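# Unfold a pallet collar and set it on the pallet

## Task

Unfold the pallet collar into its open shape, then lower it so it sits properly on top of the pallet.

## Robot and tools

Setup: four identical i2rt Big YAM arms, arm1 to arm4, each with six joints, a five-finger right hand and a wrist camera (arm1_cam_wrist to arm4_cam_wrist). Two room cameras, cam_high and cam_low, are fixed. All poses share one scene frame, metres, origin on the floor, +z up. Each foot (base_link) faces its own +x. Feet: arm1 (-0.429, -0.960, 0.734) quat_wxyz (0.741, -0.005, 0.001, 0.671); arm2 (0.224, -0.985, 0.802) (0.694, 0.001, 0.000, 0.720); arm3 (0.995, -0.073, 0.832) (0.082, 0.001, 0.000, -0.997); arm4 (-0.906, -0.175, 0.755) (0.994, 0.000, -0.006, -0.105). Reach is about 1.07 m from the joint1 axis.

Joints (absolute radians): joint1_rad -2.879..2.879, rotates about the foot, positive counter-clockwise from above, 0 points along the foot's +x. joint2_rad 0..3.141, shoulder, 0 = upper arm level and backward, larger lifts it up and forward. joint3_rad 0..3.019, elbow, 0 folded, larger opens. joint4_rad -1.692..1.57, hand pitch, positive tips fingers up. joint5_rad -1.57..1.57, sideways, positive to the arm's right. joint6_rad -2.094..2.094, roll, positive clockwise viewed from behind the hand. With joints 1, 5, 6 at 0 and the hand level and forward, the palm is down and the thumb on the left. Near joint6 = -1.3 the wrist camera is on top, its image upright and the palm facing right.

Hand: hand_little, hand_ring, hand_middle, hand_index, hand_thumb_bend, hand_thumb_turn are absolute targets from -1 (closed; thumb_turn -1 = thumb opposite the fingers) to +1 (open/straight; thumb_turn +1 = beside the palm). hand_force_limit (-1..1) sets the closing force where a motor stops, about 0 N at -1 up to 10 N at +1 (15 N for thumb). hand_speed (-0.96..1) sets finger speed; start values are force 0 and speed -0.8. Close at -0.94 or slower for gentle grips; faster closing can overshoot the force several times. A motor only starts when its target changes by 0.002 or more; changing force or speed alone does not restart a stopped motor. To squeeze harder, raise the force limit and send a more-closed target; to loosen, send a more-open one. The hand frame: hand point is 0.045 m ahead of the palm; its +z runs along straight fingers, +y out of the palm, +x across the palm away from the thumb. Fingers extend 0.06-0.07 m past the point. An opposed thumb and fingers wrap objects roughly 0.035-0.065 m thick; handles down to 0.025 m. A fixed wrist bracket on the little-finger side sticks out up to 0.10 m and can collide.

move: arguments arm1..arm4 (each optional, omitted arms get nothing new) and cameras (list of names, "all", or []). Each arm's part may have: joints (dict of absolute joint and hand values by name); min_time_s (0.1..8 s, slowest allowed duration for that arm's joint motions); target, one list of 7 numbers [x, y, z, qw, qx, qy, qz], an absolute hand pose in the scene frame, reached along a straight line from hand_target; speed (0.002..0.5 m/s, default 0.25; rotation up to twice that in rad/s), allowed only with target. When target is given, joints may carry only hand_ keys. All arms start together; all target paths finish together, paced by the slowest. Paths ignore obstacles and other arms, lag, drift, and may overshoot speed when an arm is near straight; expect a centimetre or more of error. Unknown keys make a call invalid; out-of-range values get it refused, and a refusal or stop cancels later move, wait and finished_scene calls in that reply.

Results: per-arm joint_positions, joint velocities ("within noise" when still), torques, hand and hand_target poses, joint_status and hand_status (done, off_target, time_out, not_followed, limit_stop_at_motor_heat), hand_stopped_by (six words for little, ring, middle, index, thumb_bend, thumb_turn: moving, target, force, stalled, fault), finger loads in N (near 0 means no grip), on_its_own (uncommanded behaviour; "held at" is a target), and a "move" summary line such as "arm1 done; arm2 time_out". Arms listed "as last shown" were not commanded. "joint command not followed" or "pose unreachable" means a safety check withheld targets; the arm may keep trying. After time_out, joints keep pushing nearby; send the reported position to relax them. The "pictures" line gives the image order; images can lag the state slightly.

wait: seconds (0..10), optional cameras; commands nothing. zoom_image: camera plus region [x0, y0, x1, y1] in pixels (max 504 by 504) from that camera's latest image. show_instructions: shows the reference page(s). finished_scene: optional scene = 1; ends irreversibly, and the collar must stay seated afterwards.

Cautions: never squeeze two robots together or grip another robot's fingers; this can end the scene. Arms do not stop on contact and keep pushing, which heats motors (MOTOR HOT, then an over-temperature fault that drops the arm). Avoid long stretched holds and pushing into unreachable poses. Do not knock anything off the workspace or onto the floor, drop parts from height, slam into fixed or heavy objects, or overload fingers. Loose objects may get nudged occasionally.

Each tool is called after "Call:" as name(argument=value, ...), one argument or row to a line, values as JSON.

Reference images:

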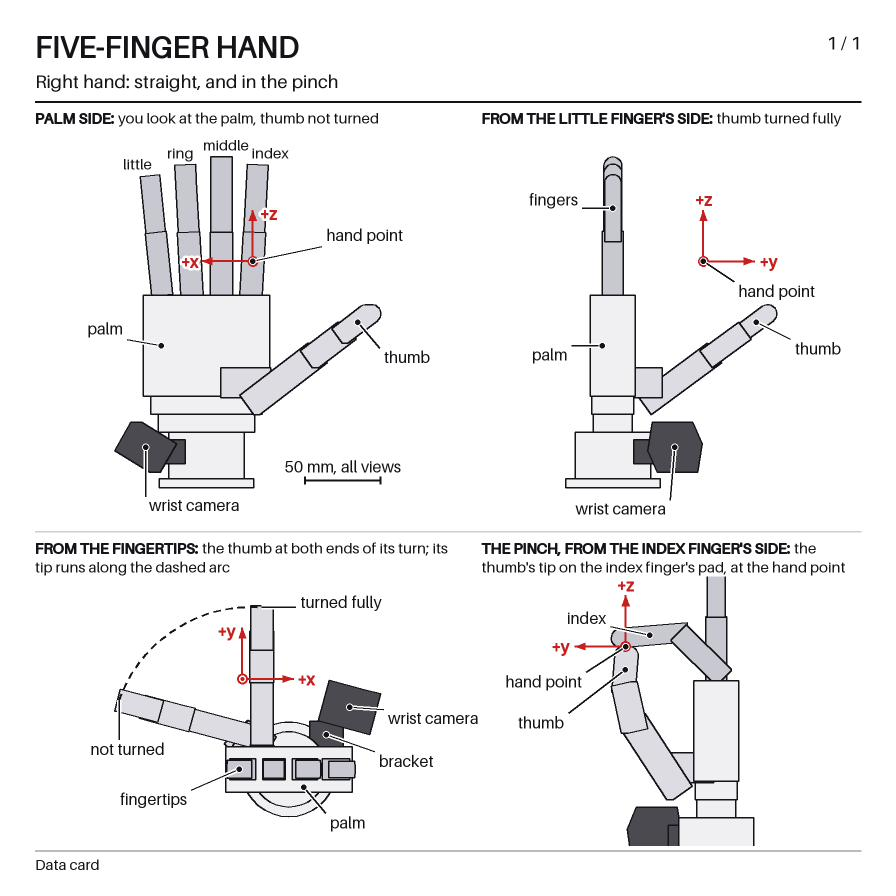

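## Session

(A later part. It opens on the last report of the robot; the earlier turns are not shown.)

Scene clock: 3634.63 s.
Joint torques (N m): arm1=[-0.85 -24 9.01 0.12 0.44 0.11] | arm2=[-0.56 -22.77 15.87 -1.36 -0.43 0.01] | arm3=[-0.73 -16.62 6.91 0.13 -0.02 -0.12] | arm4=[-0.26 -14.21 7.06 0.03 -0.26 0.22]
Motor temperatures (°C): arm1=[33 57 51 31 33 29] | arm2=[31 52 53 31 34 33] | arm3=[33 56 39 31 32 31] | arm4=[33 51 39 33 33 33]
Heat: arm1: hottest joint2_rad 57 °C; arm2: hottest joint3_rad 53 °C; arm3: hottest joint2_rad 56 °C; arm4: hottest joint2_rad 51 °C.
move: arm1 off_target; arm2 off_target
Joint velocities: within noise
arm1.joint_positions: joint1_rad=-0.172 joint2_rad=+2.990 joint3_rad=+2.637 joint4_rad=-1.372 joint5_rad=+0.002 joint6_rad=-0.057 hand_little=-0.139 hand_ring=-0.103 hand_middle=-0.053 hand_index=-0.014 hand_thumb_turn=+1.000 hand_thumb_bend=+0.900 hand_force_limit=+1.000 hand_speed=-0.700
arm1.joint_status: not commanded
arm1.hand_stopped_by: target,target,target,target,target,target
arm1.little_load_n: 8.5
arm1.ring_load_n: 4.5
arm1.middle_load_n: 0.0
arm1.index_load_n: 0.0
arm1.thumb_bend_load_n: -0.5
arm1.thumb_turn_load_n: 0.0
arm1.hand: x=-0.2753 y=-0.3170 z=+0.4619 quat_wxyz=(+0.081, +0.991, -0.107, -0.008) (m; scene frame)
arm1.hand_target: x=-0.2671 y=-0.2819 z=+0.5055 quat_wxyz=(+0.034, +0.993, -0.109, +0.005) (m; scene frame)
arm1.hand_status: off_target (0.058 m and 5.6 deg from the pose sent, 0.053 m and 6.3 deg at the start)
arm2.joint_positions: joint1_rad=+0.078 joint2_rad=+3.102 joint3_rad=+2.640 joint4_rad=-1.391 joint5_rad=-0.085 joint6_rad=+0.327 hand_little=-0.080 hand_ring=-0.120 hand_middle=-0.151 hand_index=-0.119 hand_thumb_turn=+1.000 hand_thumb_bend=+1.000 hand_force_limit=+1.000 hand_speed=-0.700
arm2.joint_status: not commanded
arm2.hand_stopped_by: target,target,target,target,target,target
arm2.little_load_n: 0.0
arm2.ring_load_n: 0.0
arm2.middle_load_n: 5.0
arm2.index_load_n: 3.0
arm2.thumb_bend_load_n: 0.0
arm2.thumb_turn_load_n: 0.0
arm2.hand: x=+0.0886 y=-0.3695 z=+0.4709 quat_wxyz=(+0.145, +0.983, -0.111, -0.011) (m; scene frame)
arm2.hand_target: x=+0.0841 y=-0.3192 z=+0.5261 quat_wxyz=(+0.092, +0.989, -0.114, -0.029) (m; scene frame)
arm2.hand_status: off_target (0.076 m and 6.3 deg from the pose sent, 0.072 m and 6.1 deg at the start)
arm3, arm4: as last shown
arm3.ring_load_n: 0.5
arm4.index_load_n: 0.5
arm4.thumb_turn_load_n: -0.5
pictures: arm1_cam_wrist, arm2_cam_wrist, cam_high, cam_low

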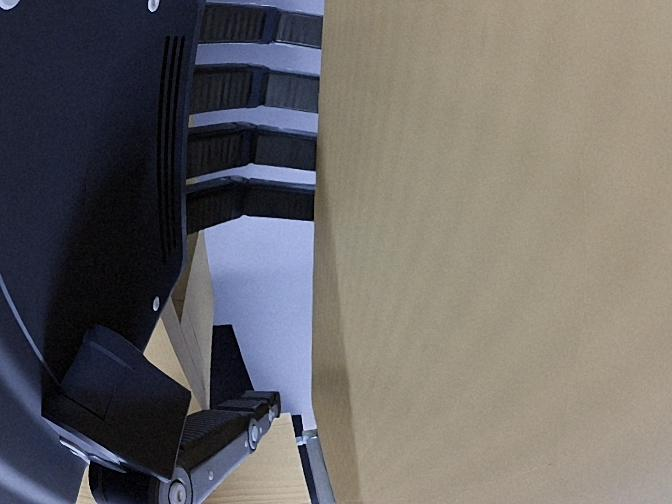

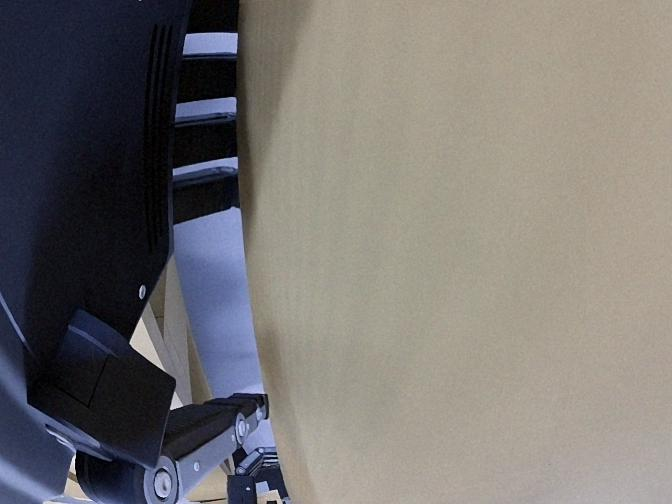

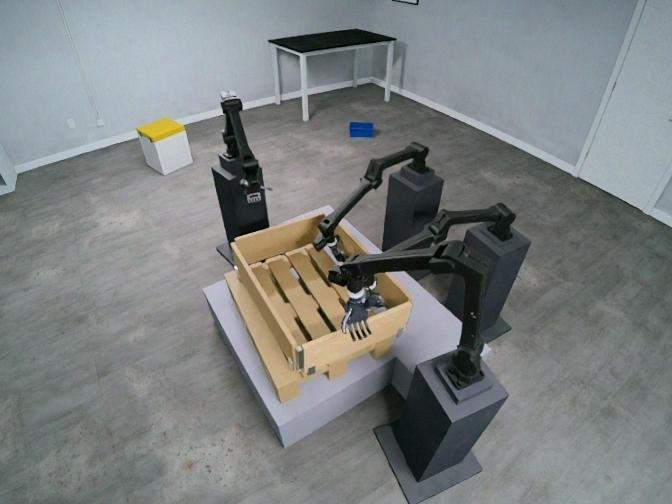

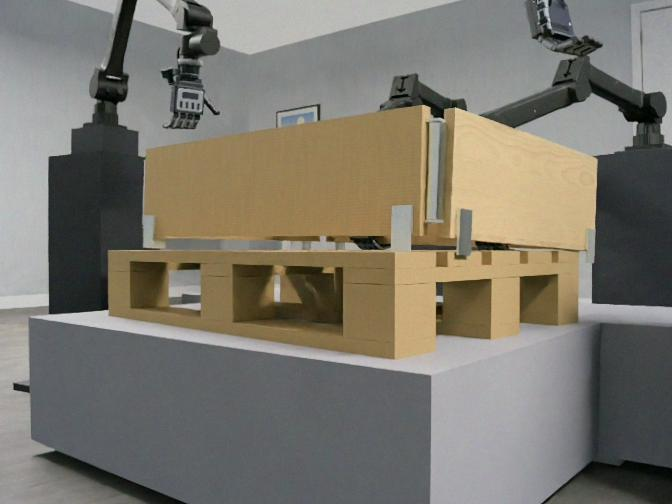

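Call:
move(
  arm1={"target": [-0.270, -0.300, 0.470, 0.060, 0.992, -0.107, 0.0], "speed": 0.03},
  arm2={"target": [0.086, -0.345, 0.485, 0.120, 0.986, -0.111, -0.02], "speed": 0.03},
  cameras=["cam_low", "arm1_cam_wrist", "arm2_cam_wrist"],
)

Call:
zoom_image(
  camera="cam_low",
  region=[380, 190, 620, 290],
)

Call:
zoom_image(
  camera="cam_low",
  region=[90, 200, 290, 290],
)

Scene clock: 3640.03 s.
Joint torques (N m): arm1=[-1.08 -20.07 9.87 -0.53 0.25 0.04] | arm2=[-0.32 -19.78 13.45 -0.88 -0.25 -0.03] | arm3=[0.21 -16.97 6.64 0.38 0.07 -0.11] | arm4=[-0.26 -14.27 7.05 0.08 -0.26 0.22]
Motor temperatures (°C): arm1=[33 56 50 31 33 29] | arm2=[31 53 52 31 34 33] | arm3=[33 56 38 31 32 31] | arm4=[33 50 39 33 33 33]
Heat: arm1: hottest joint2_rad 56 °C; arm2: hottest joint2_rad 53 °C; arm3: hottest joint2_rad 56 °C; arm4: hottest joint2_rad 50 °C.
move: arm1 off_target; arm2 off_target
Joint velocities: within noise
arm1.joint_positions: joint1_rad=-0.170 joint2_rad=+2.995 joint3_rad=+2.635 joint4_rad=-1.360 joint5_rad=+0.005 joint6_rad=-0.057 hand_little=-0.140 hand_ring=-0.103 hand_middle=-0.053 hand_index=-0.014 hand_thumb_turn=+1.000 hand_thumb_bend=+0.900 hand_force_limit=+1.000 hand_speed=-0.700
arm1.joint_status: not commanded
arm1.hand_stopped_by: target,target,target,target,target,target
arm1.little_load_n: 3.5
arm1.ring_load_n: 0.5
arm1.middle_load_n: 0.0
arm1.index_load_n: 0.0
arm1.thumb_bend_load_n: 0.0
arm1.thumb_turn_load_n: 0.0
arm1.hand: x=-0.2755 y=-0.3163 z=+0.4572 quat_wxyz=(+0.078, +0.991, -0.106, -0.006) (m; scene frame)
arm1.hand_target: x=-0.2713 y=-0.3006 z=+0.4699 quat_wxyz=(+0.059, +0.993, -0.106, +0.000) (m; scene frame)
arm1.hand_status: off_target (0.021 m and 2.2 deg from the pose sent, 0.020 m and 2.6 deg at the start)
arm2.joint_positions: joint1_rad=+0.078 joint2_rad=+3.107 joint3_rad=+2.642 joint4_rad=-1.386 joint5_rad=-0.085 joint6_rad=+0.322 hand_little=-0.080 hand_ring=-0.120 hand_middle=-0.152 hand_index=-0.120 hand_thumb_turn=+1.000 hand_thumb_bend=+1.000 hand_force_limit=+1.000 hand_speed=-0.700
arm2.joint_status: not commanded
arm2.hand_stopped_by: target,target,target,target,target,target
arm2.little_load_n: 0.0
arm2.ring_load_n: 0.0
arm2.middle_load_n: 1.5
arm2.index_load_n: 0.5
arm2.thumb_bend_load_n: 0.0
arm2.thumb_turn_load_n: 0.0
arm2.hand: x=+0.0889 y=-0.3700 z=+0.4680 quat_wxyz=(+0.145, +0.983, -0.109, -0.011) (m; scene frame)
arm2.hand_target: x=+0.0864 y=-0.3457 z=+0.4867 quat_wxyz=(+0.119, +0.987, -0.109, -0.021) (m; scene frame)
arm2.hand_status: off_target (0.030 m and 3.0 deg from the pose sent, 0.028 m and 3.1 deg at the start)
arm3, arm4: as last shown
arm3.ring_load_n: 0.0
arm4.index_load_n: 0.0
pictures: arm1_cam_wrist, arm2_cam_wrist, cam_low

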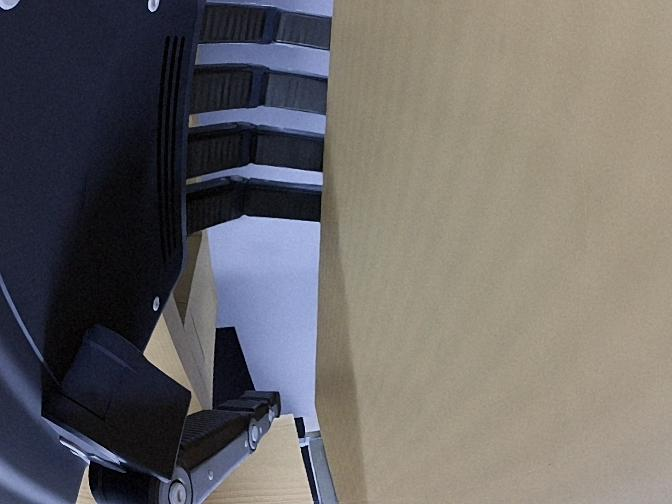

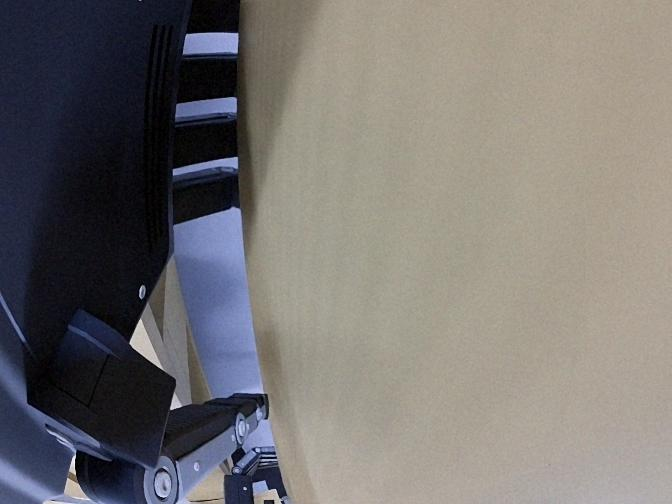

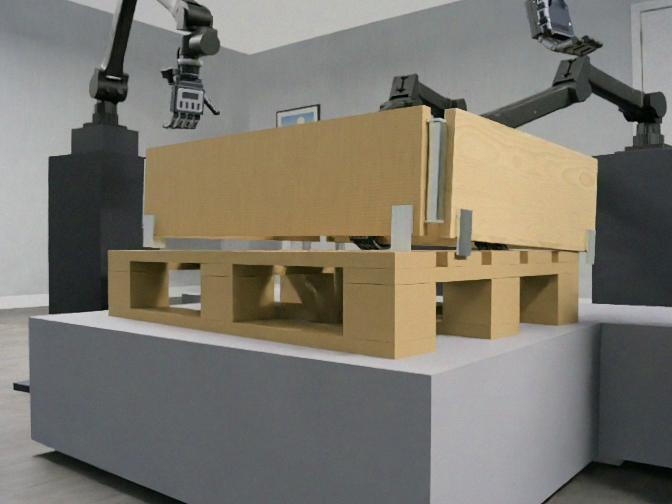

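Scaled by 2.100 from the camera's 672x504 image, which has a finer 960x720 frame.

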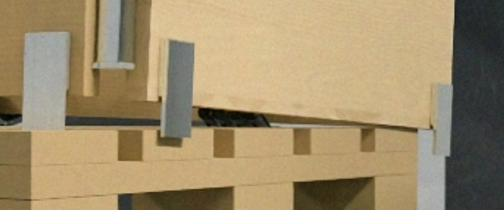

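Scaled by 2.520 from the camera's 672x504 image, which has a finer 960x720 frame.

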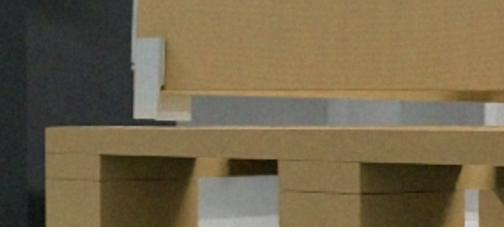

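Call:
move(
  arm1={"joints": {"hand_speed": -0.2, "hand_little": 1.0, "hand_ring": 1.0, "hand_middle": 1.0, "hand_index": 1.0}},
  arm2={"joints": {"hand_speed": -0.2, "hand_little": 1.0, "hand_ring": 1.0, "hand_middle": 1.0, "hand_index": 1.0}},
  cameras=["cam_low", "arm1_cam_wrist", "arm2_cam_wrist"],
)

Scene clock: 3645.43 s.
Joint torques (N m): arm1=[-0.67 -20.13 8.77 -0.38 0.17 0.04] | arm2=[-0.38 -19.84 12.64 -0.85 -0.2 -0.03] | arm3=[-1.26 -17.38 6.64 0.34 0.03 -0.12] | arm4=[-0.56 -14.21 7.08 0.06 -0.26 0.22]
Motor temperatures (°C): arm1=[33 56 49 31 33 29] | arm2=[31 53 51 31 34 33] | arm3=[33 55 38 31 32 31] | arm4=[33 50 39 33 33 33]
Heat: arm1: hottest joint2_rad 56 °C; arm2: hottest joint2_rad 53 °C; arm3: hottest joint2_rad 55 °C; arm4: hottest joint2_rad 50 °C.
move: arm1 done; arm2 done
Joint velocities: within noise
arm1.joint_positions: joint1_rad=-0.166 joint2_rad=+2.994 joint3_rad=+2.652 joint4_rad=-1.363 joint5_rad=+0.006 joint6_rad=-0.057 hand_little=+1.000 hand_ring=+1.000 hand_middle=+1.000 hand_index=+1.000 hand_thumb_turn=+1.000 hand_thumb_bend=+0.900 hand_force_limit=+1.000 hand_speed=-0.200
arm1.joint_status: all done
arm1.hand_stopped_by: target,target,target,target,target,target
arm1.little_load_n: 0.0
arm1.ring_load_n: 0.0
arm1.middle_load_n: 0.0
arm1.index_load_n: 0.0
arm1.thumb_bend_load_n: 0.0
arm1.thumb_turn_load_n: 0.0
arm1.hand: x=-0.2766 y=-0.3095 z=+0.4628 quat_wxyz=(+0.071, +0.992, -0.104, -0.004) (m; scene frame)
arm1.hand_target: x=-0.2741 y=-0.2993 z=+0.4711 quat_wxyz=(+0.059, +0.993, -0.104, +0.000) (m; scene frame)
arm1.hand_status: not commanded
arm2.joint_positions: joint1_rad=+0.073 joint2_rad=+3.105 joint3_rad=+2.651 joint4_rad=-1.386 joint5_rad=-0.087 joint6_rad=+0.324 hand_little=+1.000 hand_ring=+1.000 hand_middle=+1.000 hand_index=+1.000 hand_thumb_turn=+1.000 hand_thumb_bend=+1.000 hand_force_limit=+1.000 hand_speed=-0.200
arm2.joint_status: all done
arm2.hand_stopped_by: target,target,target,target,target,target
arm2.little_load_n: 0.0
arm2.ring_load_n: 0.0
arm2.middle_load_n: 0.0
arm2.index_load_n: 0.0
arm2.thumb_bend_load_n: -0.5
arm2.thumb_turn_load_n: 0.0
arm2.hand: x=+0.0909 y=-0.3649 z=+0.4711 quat_wxyz=(+0.140, +0.984, -0.111, -0.013) (m; scene frame)
arm2.hand_target: x=+0.0890 y=-0.3444 z=+0.4875 quat_wxyz=(+0.118, +0.986, -0.112, -0.021) (m; scene frame)
arm2.hand_status: not commanded
arm3, arm4: as last shown
arm4.ring_load_n: 0.5
arm4.index_load_n: 0.5
arm4.thumb_turn_load_n: 0.0
pictures: arm1_cam_wrist, arm2_cam_wrist, cam_low

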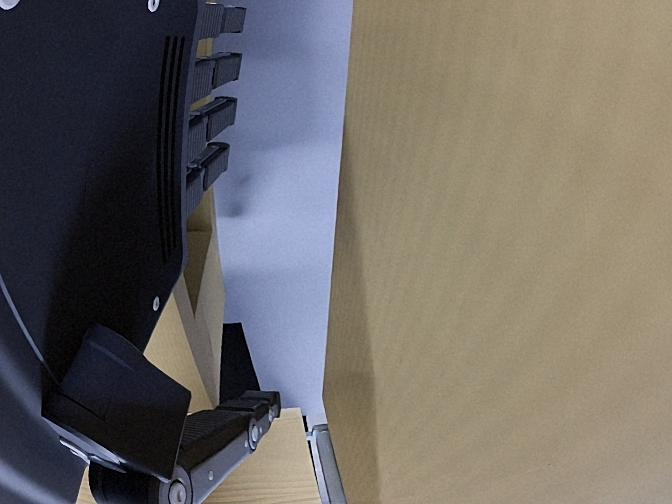

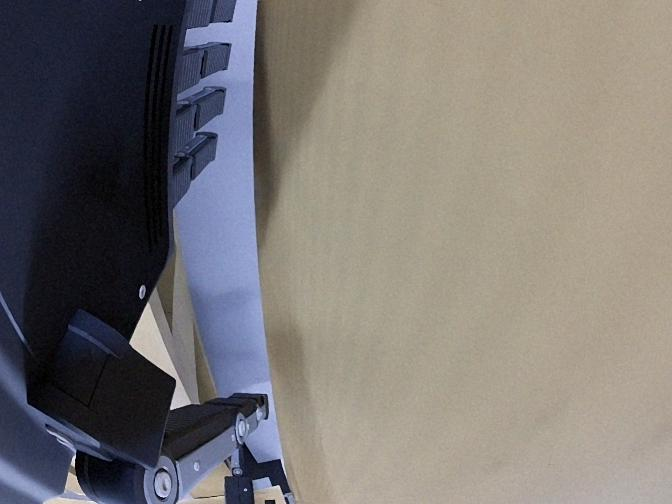

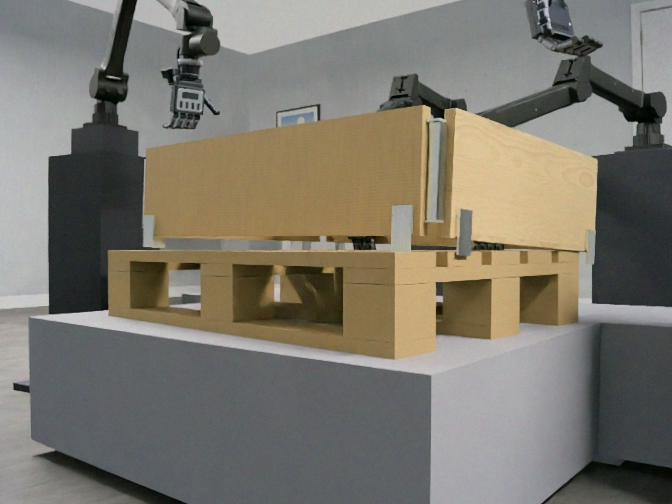

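Call:
move(
  arm1={"target": [-0.272, -0.300, 0.79, 0.059, 0.993, -0.104, 0.0], "speed": 0.2},
  arm2={"target": [0.089, -0.350, 0.79, 0.118, 0.986, -0.112, -0.021], "speed": 0.2},
  cameras=["cam_low", "cam_high"],
)

Call:
move(
  arm1={"target": [-0.29, -0.56, 0.80, 0.13, 0.985, -0.104, 0.0], "speed": 0.25},
  arm2={"target": [0.10, -0.60, 0.80, 0.14, 0.983, -0.112, -0.021], "speed": 0.25},
  cameras=["cam_low", "cam_high"],
)

Call:
zoom_image(
  camera="cam_high",
  region=[210, 190, 350, 300],
)

Call:
zoom_image(
  camera="cam_high",
  region=[265, 300, 425, 410],
)

Scene clock: 3654.07 s.
Joint torques (N m): arm1=[-1.9 -19.43 7.65 -0.23 0.06 0.01] | arm2=[-0.32 -21.19 12.36 -1.01 -0.2 -0.01] | arm3=[-0.44 -16.85 6.91 0.43 -0.03 -0.1] | arm4=[-0.38 -14.15 7.08 0.03 -0.26 0.22]
Motor temperatures (°C): arm1=[33 55 48 31 33 29] | arm2=[31 53 50 31 34 33] | arm3=[33 55 38 31 32 31] | arm4=[33 50 39 33 33 33]
Heat: arm1: hottest joint2_rad 55 °C; arm2: hottest joint2_rad 53 °C; arm3: hottest joint2_rad 55 °C; arm4: hottest joint2_rad 50 °C.
move: arm1 off_target; arm2 off_target
Joint velocities: within noise
arm1.joint_positions: joint1_rad=-0.166 joint2_rad=+2.504 joint3_rad=+2.571 joint4_rad=-1.673 joint5_rad=+0.008 joint6_rad=-0.057 hand_little=+1.000 hand_ring=+1.000 hand_middle=+1.000 hand_index=+1.000 hand_thumb_turn=+1.000 hand_thumb_bend=+0.900 hand_force_limit=+1.000 hand_speed=-0.200
arm1.joint_status: not commanded
arm1.hand_stopped_by: target,target,target,target,target,target
arm1.little_load_n: 0.0
arm1.ring_load_n: 0.0
arm1.middle_load_n: 0.0
arm1.index_load_n: 0.0
arm1.thumb_bend_load_n: 0.0
arm1.thumb_turn_load_n: 0.0
arm1.hand: x=-0.2762 y=-0.2997 z=+0.7898 quat_wxyz=(+0.022, +0.994, -0.104, +0.004) (m; scene frame)
arm1.hand_target: x=-0.2720 y=-0.3007 z=+0.7898 quat_wxyz=(+0.024, +0.994, -0.106, +0.005) (m; scene frame)
arm1.hand_status: off_target (0.004 m and 4.2 deg from the pose sent, 0.327 m and 1.4 deg at the start; a joint's target at an end of its range on 31 of 70 steps)
arm2.joint_positions: joint1_rad=+0.073 joint2_rad=+2.576 joint3_rad=+2.369 joint4_rad=-1.639 joint5_rad=-0.087 joint6_rad=+0.318 hand_little=+1.000 hand_ring=+1.000 hand_middle=+1.000 hand_index=+1.000 hand_thumb_turn=+1.000 hand_thumb_bend=+1.000 hand_force_limit=+1.000 hand_speed=-0.200
arm2.joint_status: not commanded
arm2.hand_stopped_by: target,target,target,target,target,target
arm2.little_load_n: 0.0
arm2.ring_load_n: 0.0
arm2.middle_load_n: 0.0
arm2.index_load_n: 0.0
arm2.thumb_bend_load_n: -0.5
arm2.thumb_turn_load_n: 0.0
arm2.hand: x=+0.0909 y=-0.3614 z=+0.7606 quat_wxyz=(+0.143, +0.984, -0.109, -0.013) (m; scene frame)
arm2.hand_target: x=+0.0891 y=-0.3480 z=+0.7893 quat_wxyz=(+0.118, +0.987, -0.109, -0.021) (m; scene frame)
arm2.hand_status: off_target (0.032 m and 3.0 deg from the pose sent, 0.319 m and 2.6 deg at the start)
arm3, arm4: as last shown
arm3.ring_load_n: 0.5
arm4.ring_load_n: 0.0
arm4.index_load_n: 0.0
pictures: cam_high, cam_low

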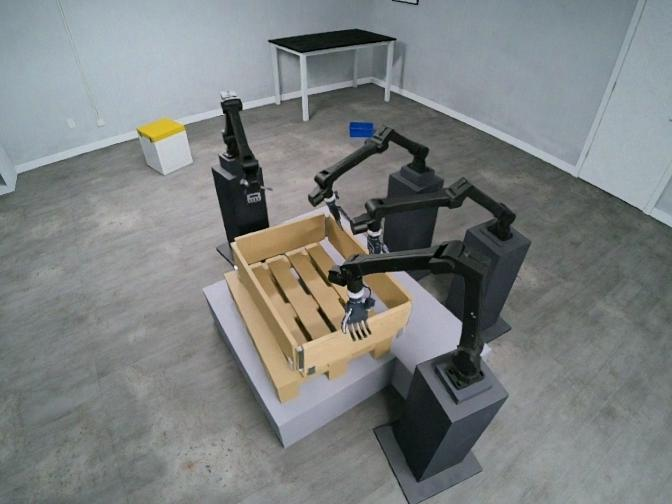

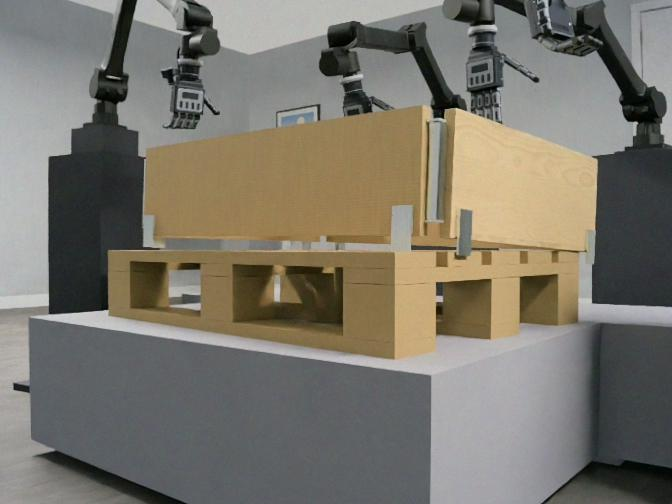

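Scene clock: 3655.73 s.
Joint torques (N m): arm1=[-2.2 -14.21 6.24 0.08 0.18 -0.08] | arm2=[0.5 -13.86 6.46 0.01 -0.22 0.08] | arm3=[-0.38 -17.44 6.61 0.24 0.09 -0.2] | arm4=[-0.26 -14.21 7.05 0.05 -0.27 0.22]
Motor temperatures (°C): arm1=[33 55 48 31 33 29] | arm2=[31 52 50 31 34 33] | arm3=[33 55 38 31 32 31] | arm4=[33 49 39 32 33 33]
Heat: arm1: hottest joint2_rad 55 °C; arm2: hottest joint2_rad 52 °C; arm3: hottest joint2_rad 55 °C; arm4: hottest joint2_rad 49 °C.
move: arm1 done; arm2 done
Joint velocities: within noise
arm1.joint_positions: joint1_rad=-0.256 joint2_rad=+1.892 joint3_rad=+1.453 joint4_rad=-1.398 joint5_rad=+0.052 joint6_rad=-0.131 hand_little=+1.000 hand_ring=+1.000 hand_middle=+1.000 hand_index=+1.000 hand_thumb_turn=+1.000 hand_thumb_bend=+0.900 hand_force_limit=+1.000 hand_speed=-0.200
arm1.joint_status: not commanded
arm1.hand_stopped_by: target,target,target,target,target,target
arm1.little_load_n: 0.0
arm1.ring_load_n: 0.0
arm1.middle_load_n: 0.0
arm1.index_load_n: 0.5
arm1.thumb_bend_load_n: 0.0
arm1.thumb_turn_load_n: 0.0
arm1.hand: x=-0.2944 y=-0.5620 z=+0.7945 quat_wxyz=(+0.140, +0.984, -0.108, -0.004) (m; scene frame)
arm1.hand_target: x=-0.2888 y=-0.5580 z=+0.8013 quat_wxyz=(+0.124, +0.987, -0.105, +0.001) (m; scene frame)
arm1.hand_status: done (0.007 m and 1.3 deg from the pose sent, 0.261 m and 12.4 deg at the start)
arm2.joint_positions: joint1_rad=+0.099 joint2_rad=+1.909 joint3_rad=+1.247 joint4_rad=-1.205 joint5_rad=-0.103 joint6_rad=+0.345 hand_little=+1.000 hand_ring=+1.000 hand_middle=+1.000 hand_index=+1.000 hand_thumb_turn=+1.000 hand_thumb_bend=+1.000 hand_force_limit=+1.000 hand_speed=-0.200
arm2.joint_status: not commanded
arm2.hand_stopped_by: target,target,target,target,target,target
arm2.little_load_n: 0.0
arm2.ring_load_n: 0.0
arm2.middle_load_n: 0.0
arm2.index_load_n: 0.0
arm2.thumb_bend_load_n: 0.0
arm2.thumb_turn_load_n: 0.0
arm2.hand: x=+0.1030 y=-0.6055 z=+0.7965 quat_wxyz=(+0.154, +0.982, -0.111, -0.015) (m; scene frame)
arm2.hand_target: x=+0.0968 y=-0.6013 z=+0.8033 quat_wxyz=(+0.139, +0.984, -0.110, -0.020) (m; scene frame)
arm2.hand_status: done (0.007 m and 1.8 deg from the pose sent, 0.242 m and 1.0 deg at the start)
arm3, arm4: as last shown
arm3.ring_load_n: 0.0
pictures: cam_high, cam_low

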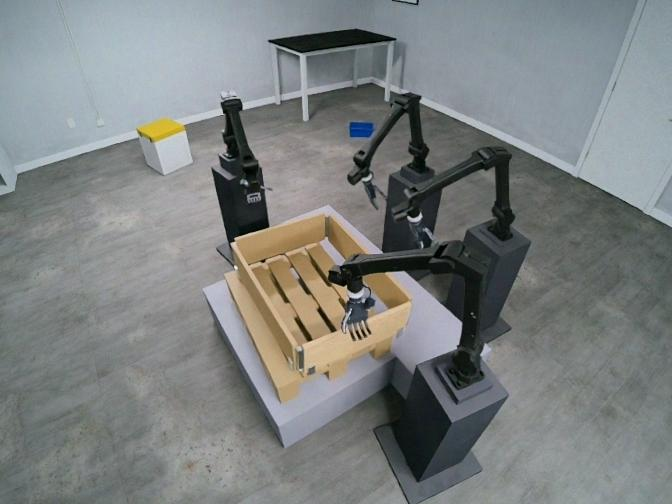

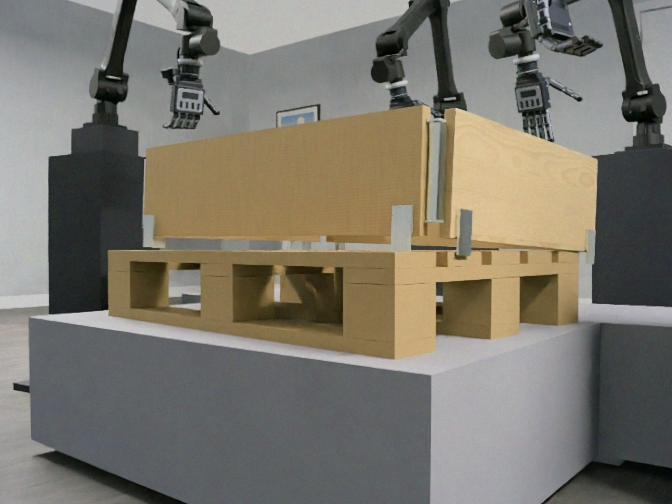

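Scaled by 3.600 from the camera's 672x504 image, which has a finer 960x720 frame.

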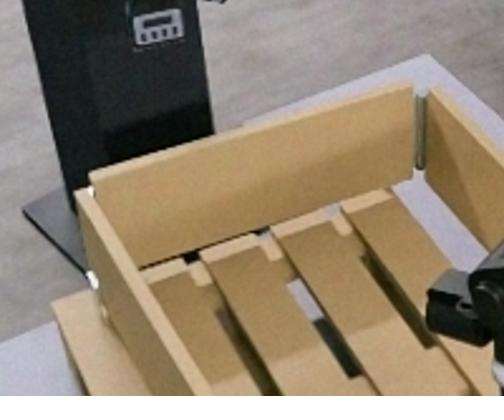

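Scaled by 3.150 from the camera's 672x504 image, which has a finer 960x720 frame.

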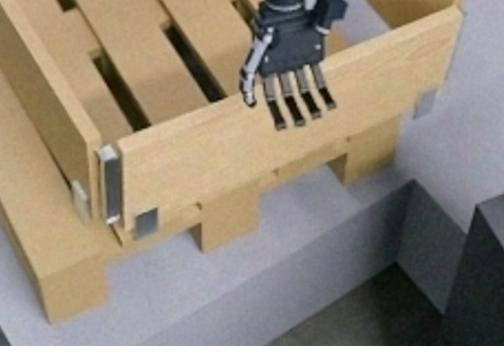

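Call:
zoom_image(
  camera="cam_high",
  region=[280, 200, 350, 270],
)

Call:
zoom_image(
  camera="cam_high",
  region=[225, 220, 295, 290],
)

Scaled by 7.200 from the camera's 672x504 image, which has a finer 960x720 frame.

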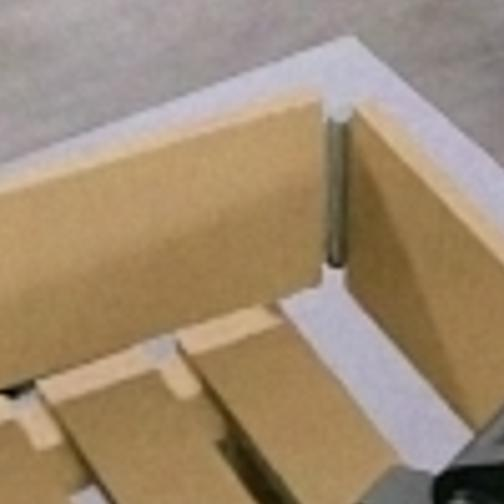

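Scaled by 7.200 from the camera's 672x504 image, which has a finer 960x720 frame.

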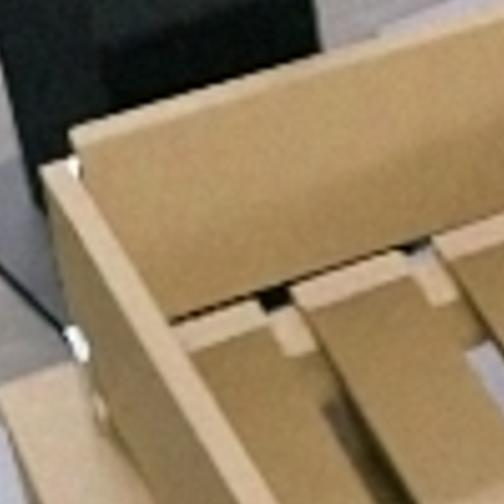

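Call:
move(
  arm1={"target": [-0.33, -0.52, 0.66, 0.7071, -0.7071, 0.0, 0.0], "speed": 0.4, "joints": {"hand_speed": 0.2, "hand_little": -1.0, "hand_ring": -1.0, "hand_middle": -1.0, "hand_index": -1.0}},
  arm2={"target": [0.14, -0.55, 0.66, 0.7071, -0.7071, 0.0, 0.0], "speed": 0.4, "joints": {"hand_speed": 0.2, "hand_little": -1.0, "hand_ring": -1.0, "hand_middle": -1.0, "hand_index": -1.0}},
  cameras=["cam_low", "cam_high"],
)

Scene clock: 3689.83 s.
Joint torques (N m): arm1=[-2.14 -8.94 0.46 2.62 -0.26 0.18] | arm2=[0.03 -8.35 -0.9 2.45 0.15 -0.11] | arm3=[0.26 -16.32 6.69 0.23 0.02 -0.16] | arm4=[-0.26 -14.21 7.05 0.03 -0.27 0.22]
Motor temperatures (°C): arm1=[33 52 44 31 33 29] | arm2=[31 48 45 31 34 33] | arm3=[33 54 37 31 32 31] | arm4=[33 47 40 32 33 33]
Heat: arm1: hottest joint2_rad 52 °C; arm2: hottest joint2_rad 48 °C; arm3: hottest joint2_rad 54 °C; arm4: hottest joint2_rad 47 °C.
move: arm1 off_target; arm2 off_target
Joint velocities: within noise
arm1.joint_positions: joint1_rad=-0.380 joint2_rad=+2.162 joint3_rad=+0.400 joint4_rad=+1.558 joint5_rad=-0.523 joint6_rad=-0.097 hand_little=-1.000 hand_ring=-1.000 hand_middle=-1.000 hand_index=-1.000 hand_thumb_turn=+1.000 hand_thumb_bend=+0.900 hand_force_limit=+1.000 hand_speed=+0.200
arm1.joint_status: all done
arm1.hand_stopped_by: target,target,target,target,target,target
arm1.little_load_n: 0.5
arm1.ring_load_n: 0.0
arm1.middle_load_n: 0.0
arm1.index_load_n: 0.0
arm1.thumb_bend_load_n: 0.0
arm1.thumb_turn_load_n: -0.5
arm1.hand: x=-0.3348 y=-0.5250 z=+0.6544 quat_wxyz=(-0.638, +0.769, +0.019, -0.016) (m; scene frame)
arm1.hand_target: x=-0.3298 y=-0.5227 z=+0.6603 quat_wxyz=(-0.647, +0.762, +0.015, -0.014) (m; scene frame)
arm1.hand_status: off_target (0.009 m and 11.0 deg from the pose sent, 0.145 m and 106.6 deg at the start; a joint's target at an end of its range on 30 of 98 steps)
arm2.joint_positions: joint1_rad=+0.186 joint2_rad=+2.304 joint3_rad=+0.419 joint4_rad=+1.544 joint5_rad=+0.260 joint6_rad=+0.063 hand_little=-1.000 hand_ring=-1.000 hand_middle=-1.000 hand_index=-1.000 hand_thumb_turn=+1.000 hand_thumb_bend=+1.000 hand_force_limit=+1.000 hand_speed=+0.200
arm2.joint_status: all done
arm2.hand_stopped_by: target,target,target,target,target,target
arm2.little_load_n: 0.0
arm2.ring_load_n: 0.0
arm2.middle_load_n: 0.0
arm2.index_load_n: 0.0
arm2.thumb_bend_load_n: 0.0
arm2.thumb_turn_load_n: 0.0
arm2.hand: x=+0.1426 y=-0.5487 z=+0.6605 quat_wxyz=(-0.582, +0.813, -0.010, +0.023) (m; scene frame)
arm2.hand_target: x=+0.1409 y=-0.5463 z=+0.6614 quat_wxyz=(-0.589, +0.808, -0.006, +0.023) (m; scene frame)
arm2.hand_status: off_target (0.003 m and 19.1 deg from the pose sent, 0.152 m and 108.4 deg at the start; a joint's target at an end of its range on 36 of 98 steps)
arm3, arm4: as last shown
arm3.thumb_turn_load_n: -0.5
pictures: cam_high, cam_low

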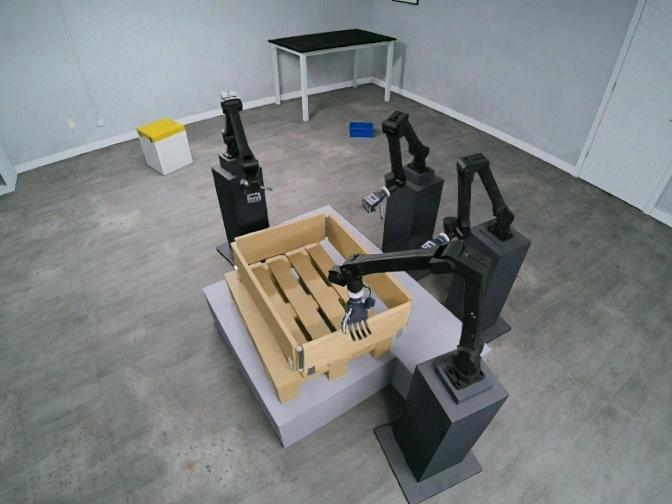

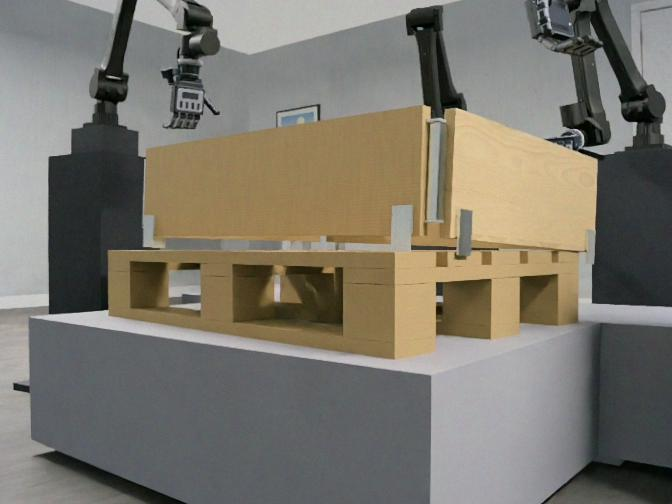

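Call:
move(
  arm1={"target": [-0.33, -0.42, 0.54, 0.7071, -0.7071, 0.0, 0.0], "speed": 0.2},
  arm2={"target": [0.14, -0.45, 0.54, 0.7071, -0.7071, 0.0, 0.0], "speed": 0.2},
  cameras=["cam_low", "cam_high"],
)

Call:
zoom_image(
  camera="cam_high",
  region=[300, 180, 480, 340],
)

Scene clock: 3694.27 s.
Joint torques (N m): arm1=[-0.73 -11.58 0.72 2.55 0.11 0.17] | arm2=[-0.97 -11.52 -0.38 2.37 -0.08 -0.12] | arm3=[-0.26 -16.79 6.64 0.13 0.01 -0.17] | arm4=[-0.38 -14.33 7.08 0.02 -0.27 0.22]
Motor temperatures (°C): arm1=[33 52 43 31 33 29] | arm2=[31 48 45 31 34 33] | arm3=[33 54 37 31 32 31] | arm4=[33 47 40 32 33 33]
Heat: arm1: hottest joint2_rad 52 °C; arm2: hottest joint2_rad 48 °C; arm3: hottest joint2_rad 54 °C; arm4: hottest joint2_rad 47 °C.
move: arm1 off_target; arm2 off_target
Joint velocities: within noise
arm1.joint_positions: joint1_rad=-0.270 joint2_rad=+2.544 joint3_rad=+0.810 joint4_rad=+1.561 joint5_rad=-0.399 joint6_rad=-0.066 hand_little=-1.000 hand_ring=-1.000 hand_middle=-1.000 hand_index=-1.000 hand_thumb_turn=+1.000 hand_thumb_bend=+0.900 hand_force_limit=+1.000 hand_speed=+0.200
arm1.joint_status: not commanded
arm1.hand_stopped_by: target,target,target,target,target,target
arm1.little_load_n: 0.0
arm1.ring_load_n: 0.0
arm1.middle_load_n: 0.0
arm1.index_load_n: 0.0
arm1.thumb_bend_load_n: 0.0
arm1.thumb_turn_load_n: 0.0
arm1.hand: x=-0.3257 y=-0.4224 z=+0.5372 quat_wxyz=(-0.645, +0.764, +0.014, -0.010) (m; scene frame)
arm1.hand_target: x=-0.3294 y=-0.4202 z=+0.5392 quat_wxyz=(-0.650, +0.759, +0.013, -0.013) (m; scene frame)
arm1.hand_status: off_target (0.006 m and 9.9 deg from the pose sent, 0.155 m and 11.0 deg at the start; a joint's target at an end of its range on 44 of 44 steps)
arm2.joint_positions: joint1_rad=+0.130 joint2_rad=+2.690 joint3_rad=+0.856 joint4_rad=+1.545 joint5_rad=+0.179 joint6_rad=+0.038 hand_little=-1.000 hand_ring=-1.000 hand_middle=-1.000 hand_index=-1.000 hand_thumb_turn=+1.000 hand_thumb_bend=+1.000 hand_force_limit=+1.000 hand_speed=+0.200
arm2.joint_status: not commanded
arm2.hand_stopped_by: target,target,target,target,target,target
arm2.little_load_n: 0.0
arm2.ring_load_n: 0.5
arm2.middle_load_n: 0.0
arm2.index_load_n: 0.0
arm2.thumb_bend_load_n: 0.0
arm2.thumb_turn_load_n: 0.0
arm2.hand: x=+0.1376 y=-0.4552 z=+0.5355 quat_wxyz=(-0.601, +0.799, -0.002, +0.010) (m; scene frame)
arm2.hand_target: x=+0.1412 y=-0.4514 z=+0.5386 quat_wxyz=(-0.610, +0.793, -0.001, +0.012) (m; scene frame)
arm2.hand_status: off_target (0.007 m and 16.2 deg from the pose sent, 0.156 m and 19.1 deg at the start; a joint's target at an end of its range on 44 of 44 steps)
arm3.joint_positions: joint1_rad=-0.335 joint2_rad=+2.070 joint3_rad=+1.482 joint4_rad=-1.132 joint5_rad=-0.016 joint6_rad=+0.051 hand_little=-0.064 hand_ring=-0.094 hand_middle=-0.123 hand_index=-0.143 hand_thumb_turn=+1.000 hand_thumb_bend=+1.000 hand_force_limit=+1.000 hand_speed=-0.700
arm3.joint_status: not commanded
arm3.hand_stopped_by: target,target,target,target,target,target
arm3.little_load_n: 0.0
arm3.ring_load_n: 0.0
arm3.middle_load_n: 0.0
arm3.index_load_n: 0.0
arm3.thumb_bend_load_n: 0.0
arm3.thumb_turn_load_n: 0.0
arm3.hand: x=+0.5131 y=-0.0273 z=+0.7933 quat_wxyz=(-0.062, -0.779, -0.622, -0.045) (m; scene frame)
arm3.hand_target: x=+0.5038 y=-0.0215 z=+0.8043 quat_wxyz=(-0.045, -0.777, -0.627, -0.030) (m; scene frame)
arm3.hand_status: not commanded
arm4.joint_positions: joint1_rad=+0.618 joint2_rad=+1.758 joint3_rad=+1.199 joint4_rad=-1.182 joint5_rad=-0.159 joint6_rad=+0.694 hand_little=-0.159 hand_ring=-0.115 hand_middle=-0.090 hand_index=-0.034 hand_thumb_turn=+1.000 hand_thumb_bend=-0.100 hand_force_limit=+1.000 hand_speed=-0.850
arm4.joint_status: not commanded
arm4.hand_stopped_by: target,force,force,target,target,target
arm4.little_load_n: 0.0
arm4.ring_load_n: 0.0
arm4.middle_load_n: 0.0
arm4.index_load_n: 0.5
arm4.thumb_bend_load_n: 0.0
arm4.thumb_turn_load_n: 0.0
arm4.hand: x=-0.5630 y=+0.0733 z=+0.7982 quat_wxyz=(+0.060, +0.590, -0.800, -0.092) (m; scene frame)
arm4.hand_target: x=-0.5603 y=+0.0785 z=+0.8026 quat_wxyz=(+0.049, +0.587, -0.803, -0.090) (m; scene frame)
arm4.hand_status: not commanded
pictures: cam_high, cam_low

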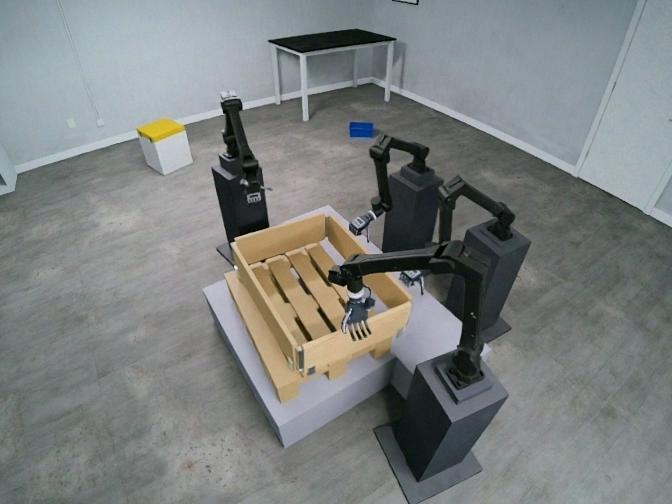

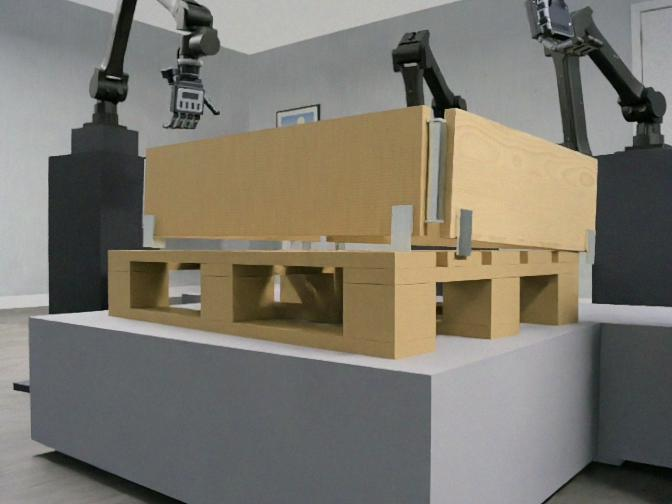

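Scaled by 2.800 from the camera's 672x504 image, which has a finer 960x720 frame.

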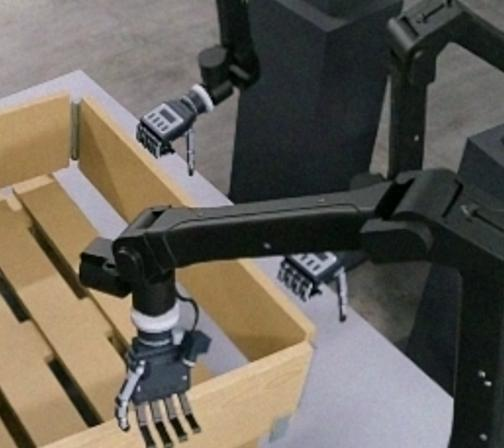

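Call:
move(
  arm1={"target": [-0.33, -0.335, 0.545, 0.7071, -0.7071, 0.0, 0.0], "speed": 0.05},
  arm2={"target": [0.14, -0.365, 0.545, 0.7071, -0.7071, 0.0, 0.0], "speed": 0.05},
  cameras=["cam_low", "cam_high"],
)

Call:
zoom_image(
  camera="cam_high",
  region=[300, 180, 480, 340],
)

Call:
zoom_image(
  camera="cam_low",
  region=[380, 190, 620, 290],
)

Scene clock: 3699.90 s.
Joint torques (N m): arm1=[0.03 -12.75 2.91 2.56 0.16 0.17] | arm2=[-1.14 -12.51 2.82 2.4 -0.14 -0.11] | arm3=[-1.14 -16.91 6.8 0.08 0.06 -0.11] | arm4=[-0.38 -14.15 7.08 0.06 -0.25 0.22]
Motor temperatures (°C): arm1=[33 51 43 31 33 29] | arm2=[31 48 44 31 34 33] | arm3=[33 54 37 31 32 31] | arm4=[33 47 40 32 32 33]
Heat: arm1: hottest joint2_rad 51 °C; arm2: hottest joint2_rad 48 °C; arm3: hottest joint2_rad 54 °C; arm4: hottest joint2_rad 47 °C.
move: arm1 off_target; arm2 off_target
Joint velocities: within noise
arm1.joint_positions: joint1_rad=-0.212 joint2_rad=+2.610 joint3_rad=+1.012 joint4_rad=+1.561 joint5_rad=-0.302 joint6_rad=-0.010 hand_little=-1.000 hand_ring=-1.000 hand_middle=-1.000 hand_index=-1.000 hand_thumb_turn=+1.000 hand_thumb_bend=+0.900 hand_force_limit=+1.000 hand_speed=+0.200
arm1.joint_status: not commanded
arm1.hand_stopped_by: target,target,target,target,target,target
arm1.little_load_n: -1.0
arm1.ring_load_n: 0.5
arm1.middle_load_n: 0.0
arm1.index_load_n: 0.0
arm1.thumb_bend_load_n: 0.0
arm1.thumb_turn_load_n: -0.5
arm1.hand: x=-0.3196 y=-0.3441 z=+0.5414 quat_wxyz=(-0.691, +0.723, -0.002, +0.005) (m; scene frame)
arm1.hand_target: x=-0.3254 y=-0.3364 z=+0.5440 quat_wxyz=(-0.701, +0.713, -0.001, +0.000) (m; scene frame)
arm1.hand_status: off_target (0.014 m and 2.6 deg from the pose sent, 0.088 m and 9.9 deg at the start; a joint's target at an end of its range on 92 of 93 steps)
arm2.joint_positions: joint1_rad=+0.105 joint2_rad=+2.751 joint3_rad=+1.057 joint4_rad=+1.545 joint5_rad=+0.142 joint6_rad=+0.018 hand_little=-1.000 hand_ring=-1.000 hand_middle=-1.000 hand_index=-1.000 hand_thumb_turn=+1.000 hand_thumb_bend=+1.000 hand_force_limit=+1.000 hand_speed=+0.200
arm2.joint_status: not commanded
arm2.hand_stopped_by: target,target,target,target,target,target
arm2.little_load_n: -0.5
arm2.ring_load_n: 0.0
arm2.middle_load_n: 0.0
arm2.index_load_n: 0.0
arm2.thumb_bend_load_n: 0.0
arm2.thumb_turn_load_n: 0.0
arm2.hand: x=+0.1341 y=-0.3809 z=+0.5370 quat_wxyz=(-0.654, +0.757, +0.000, +0.001) (m; scene frame)
arm2.hand_target: x=+0.1394 y=-0.3697 z=+0.5424 quat_wxyz=(-0.669, +0.744, +0.000, +0.004) (m; scene frame)
arm2.hand_status: off_target (0.019 m and 8.3 deg from the pose sent, 0.091 m and 16.2 deg at the start; a joint's target at an end of its range on 93 of 93 steps)
arm3, arm4: as last shown
arm3.index_load_n: 0.5
arm3.thumb_bend_load_n: -0.5
arm4.index_load_n: 0.0
pictures: cam_high, cam_low

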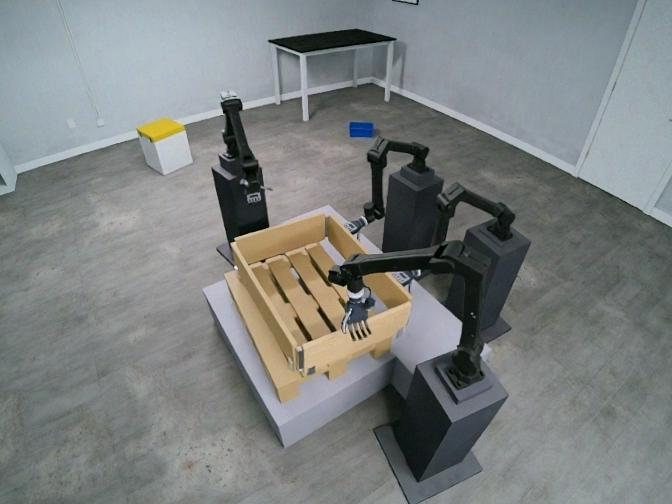

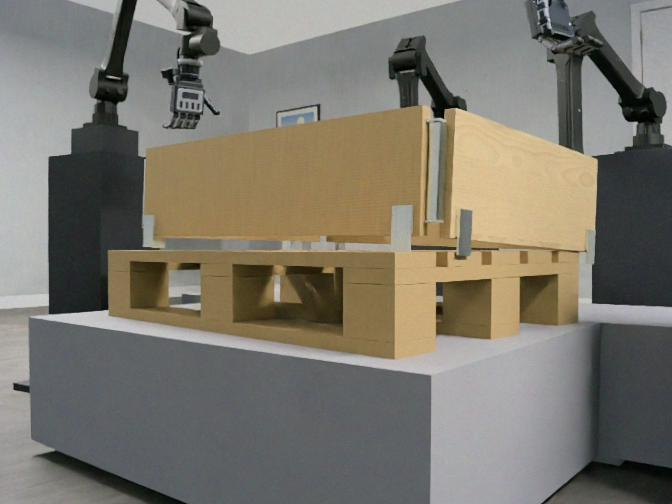

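Scaled by 2.800 from the camera's 672x504 image, which has a finer 960x720 frame.

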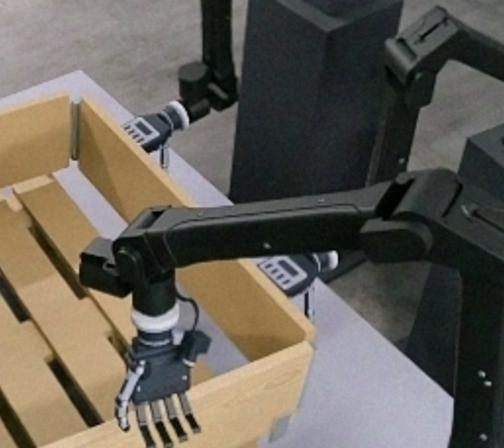

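Scaled by 2.100 from the camera's 672x504 image, which has a finer 960x720 frame.

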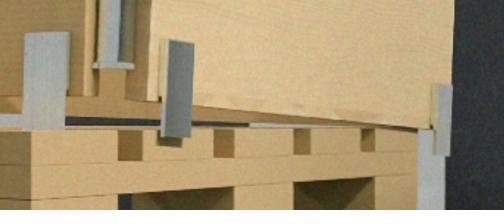

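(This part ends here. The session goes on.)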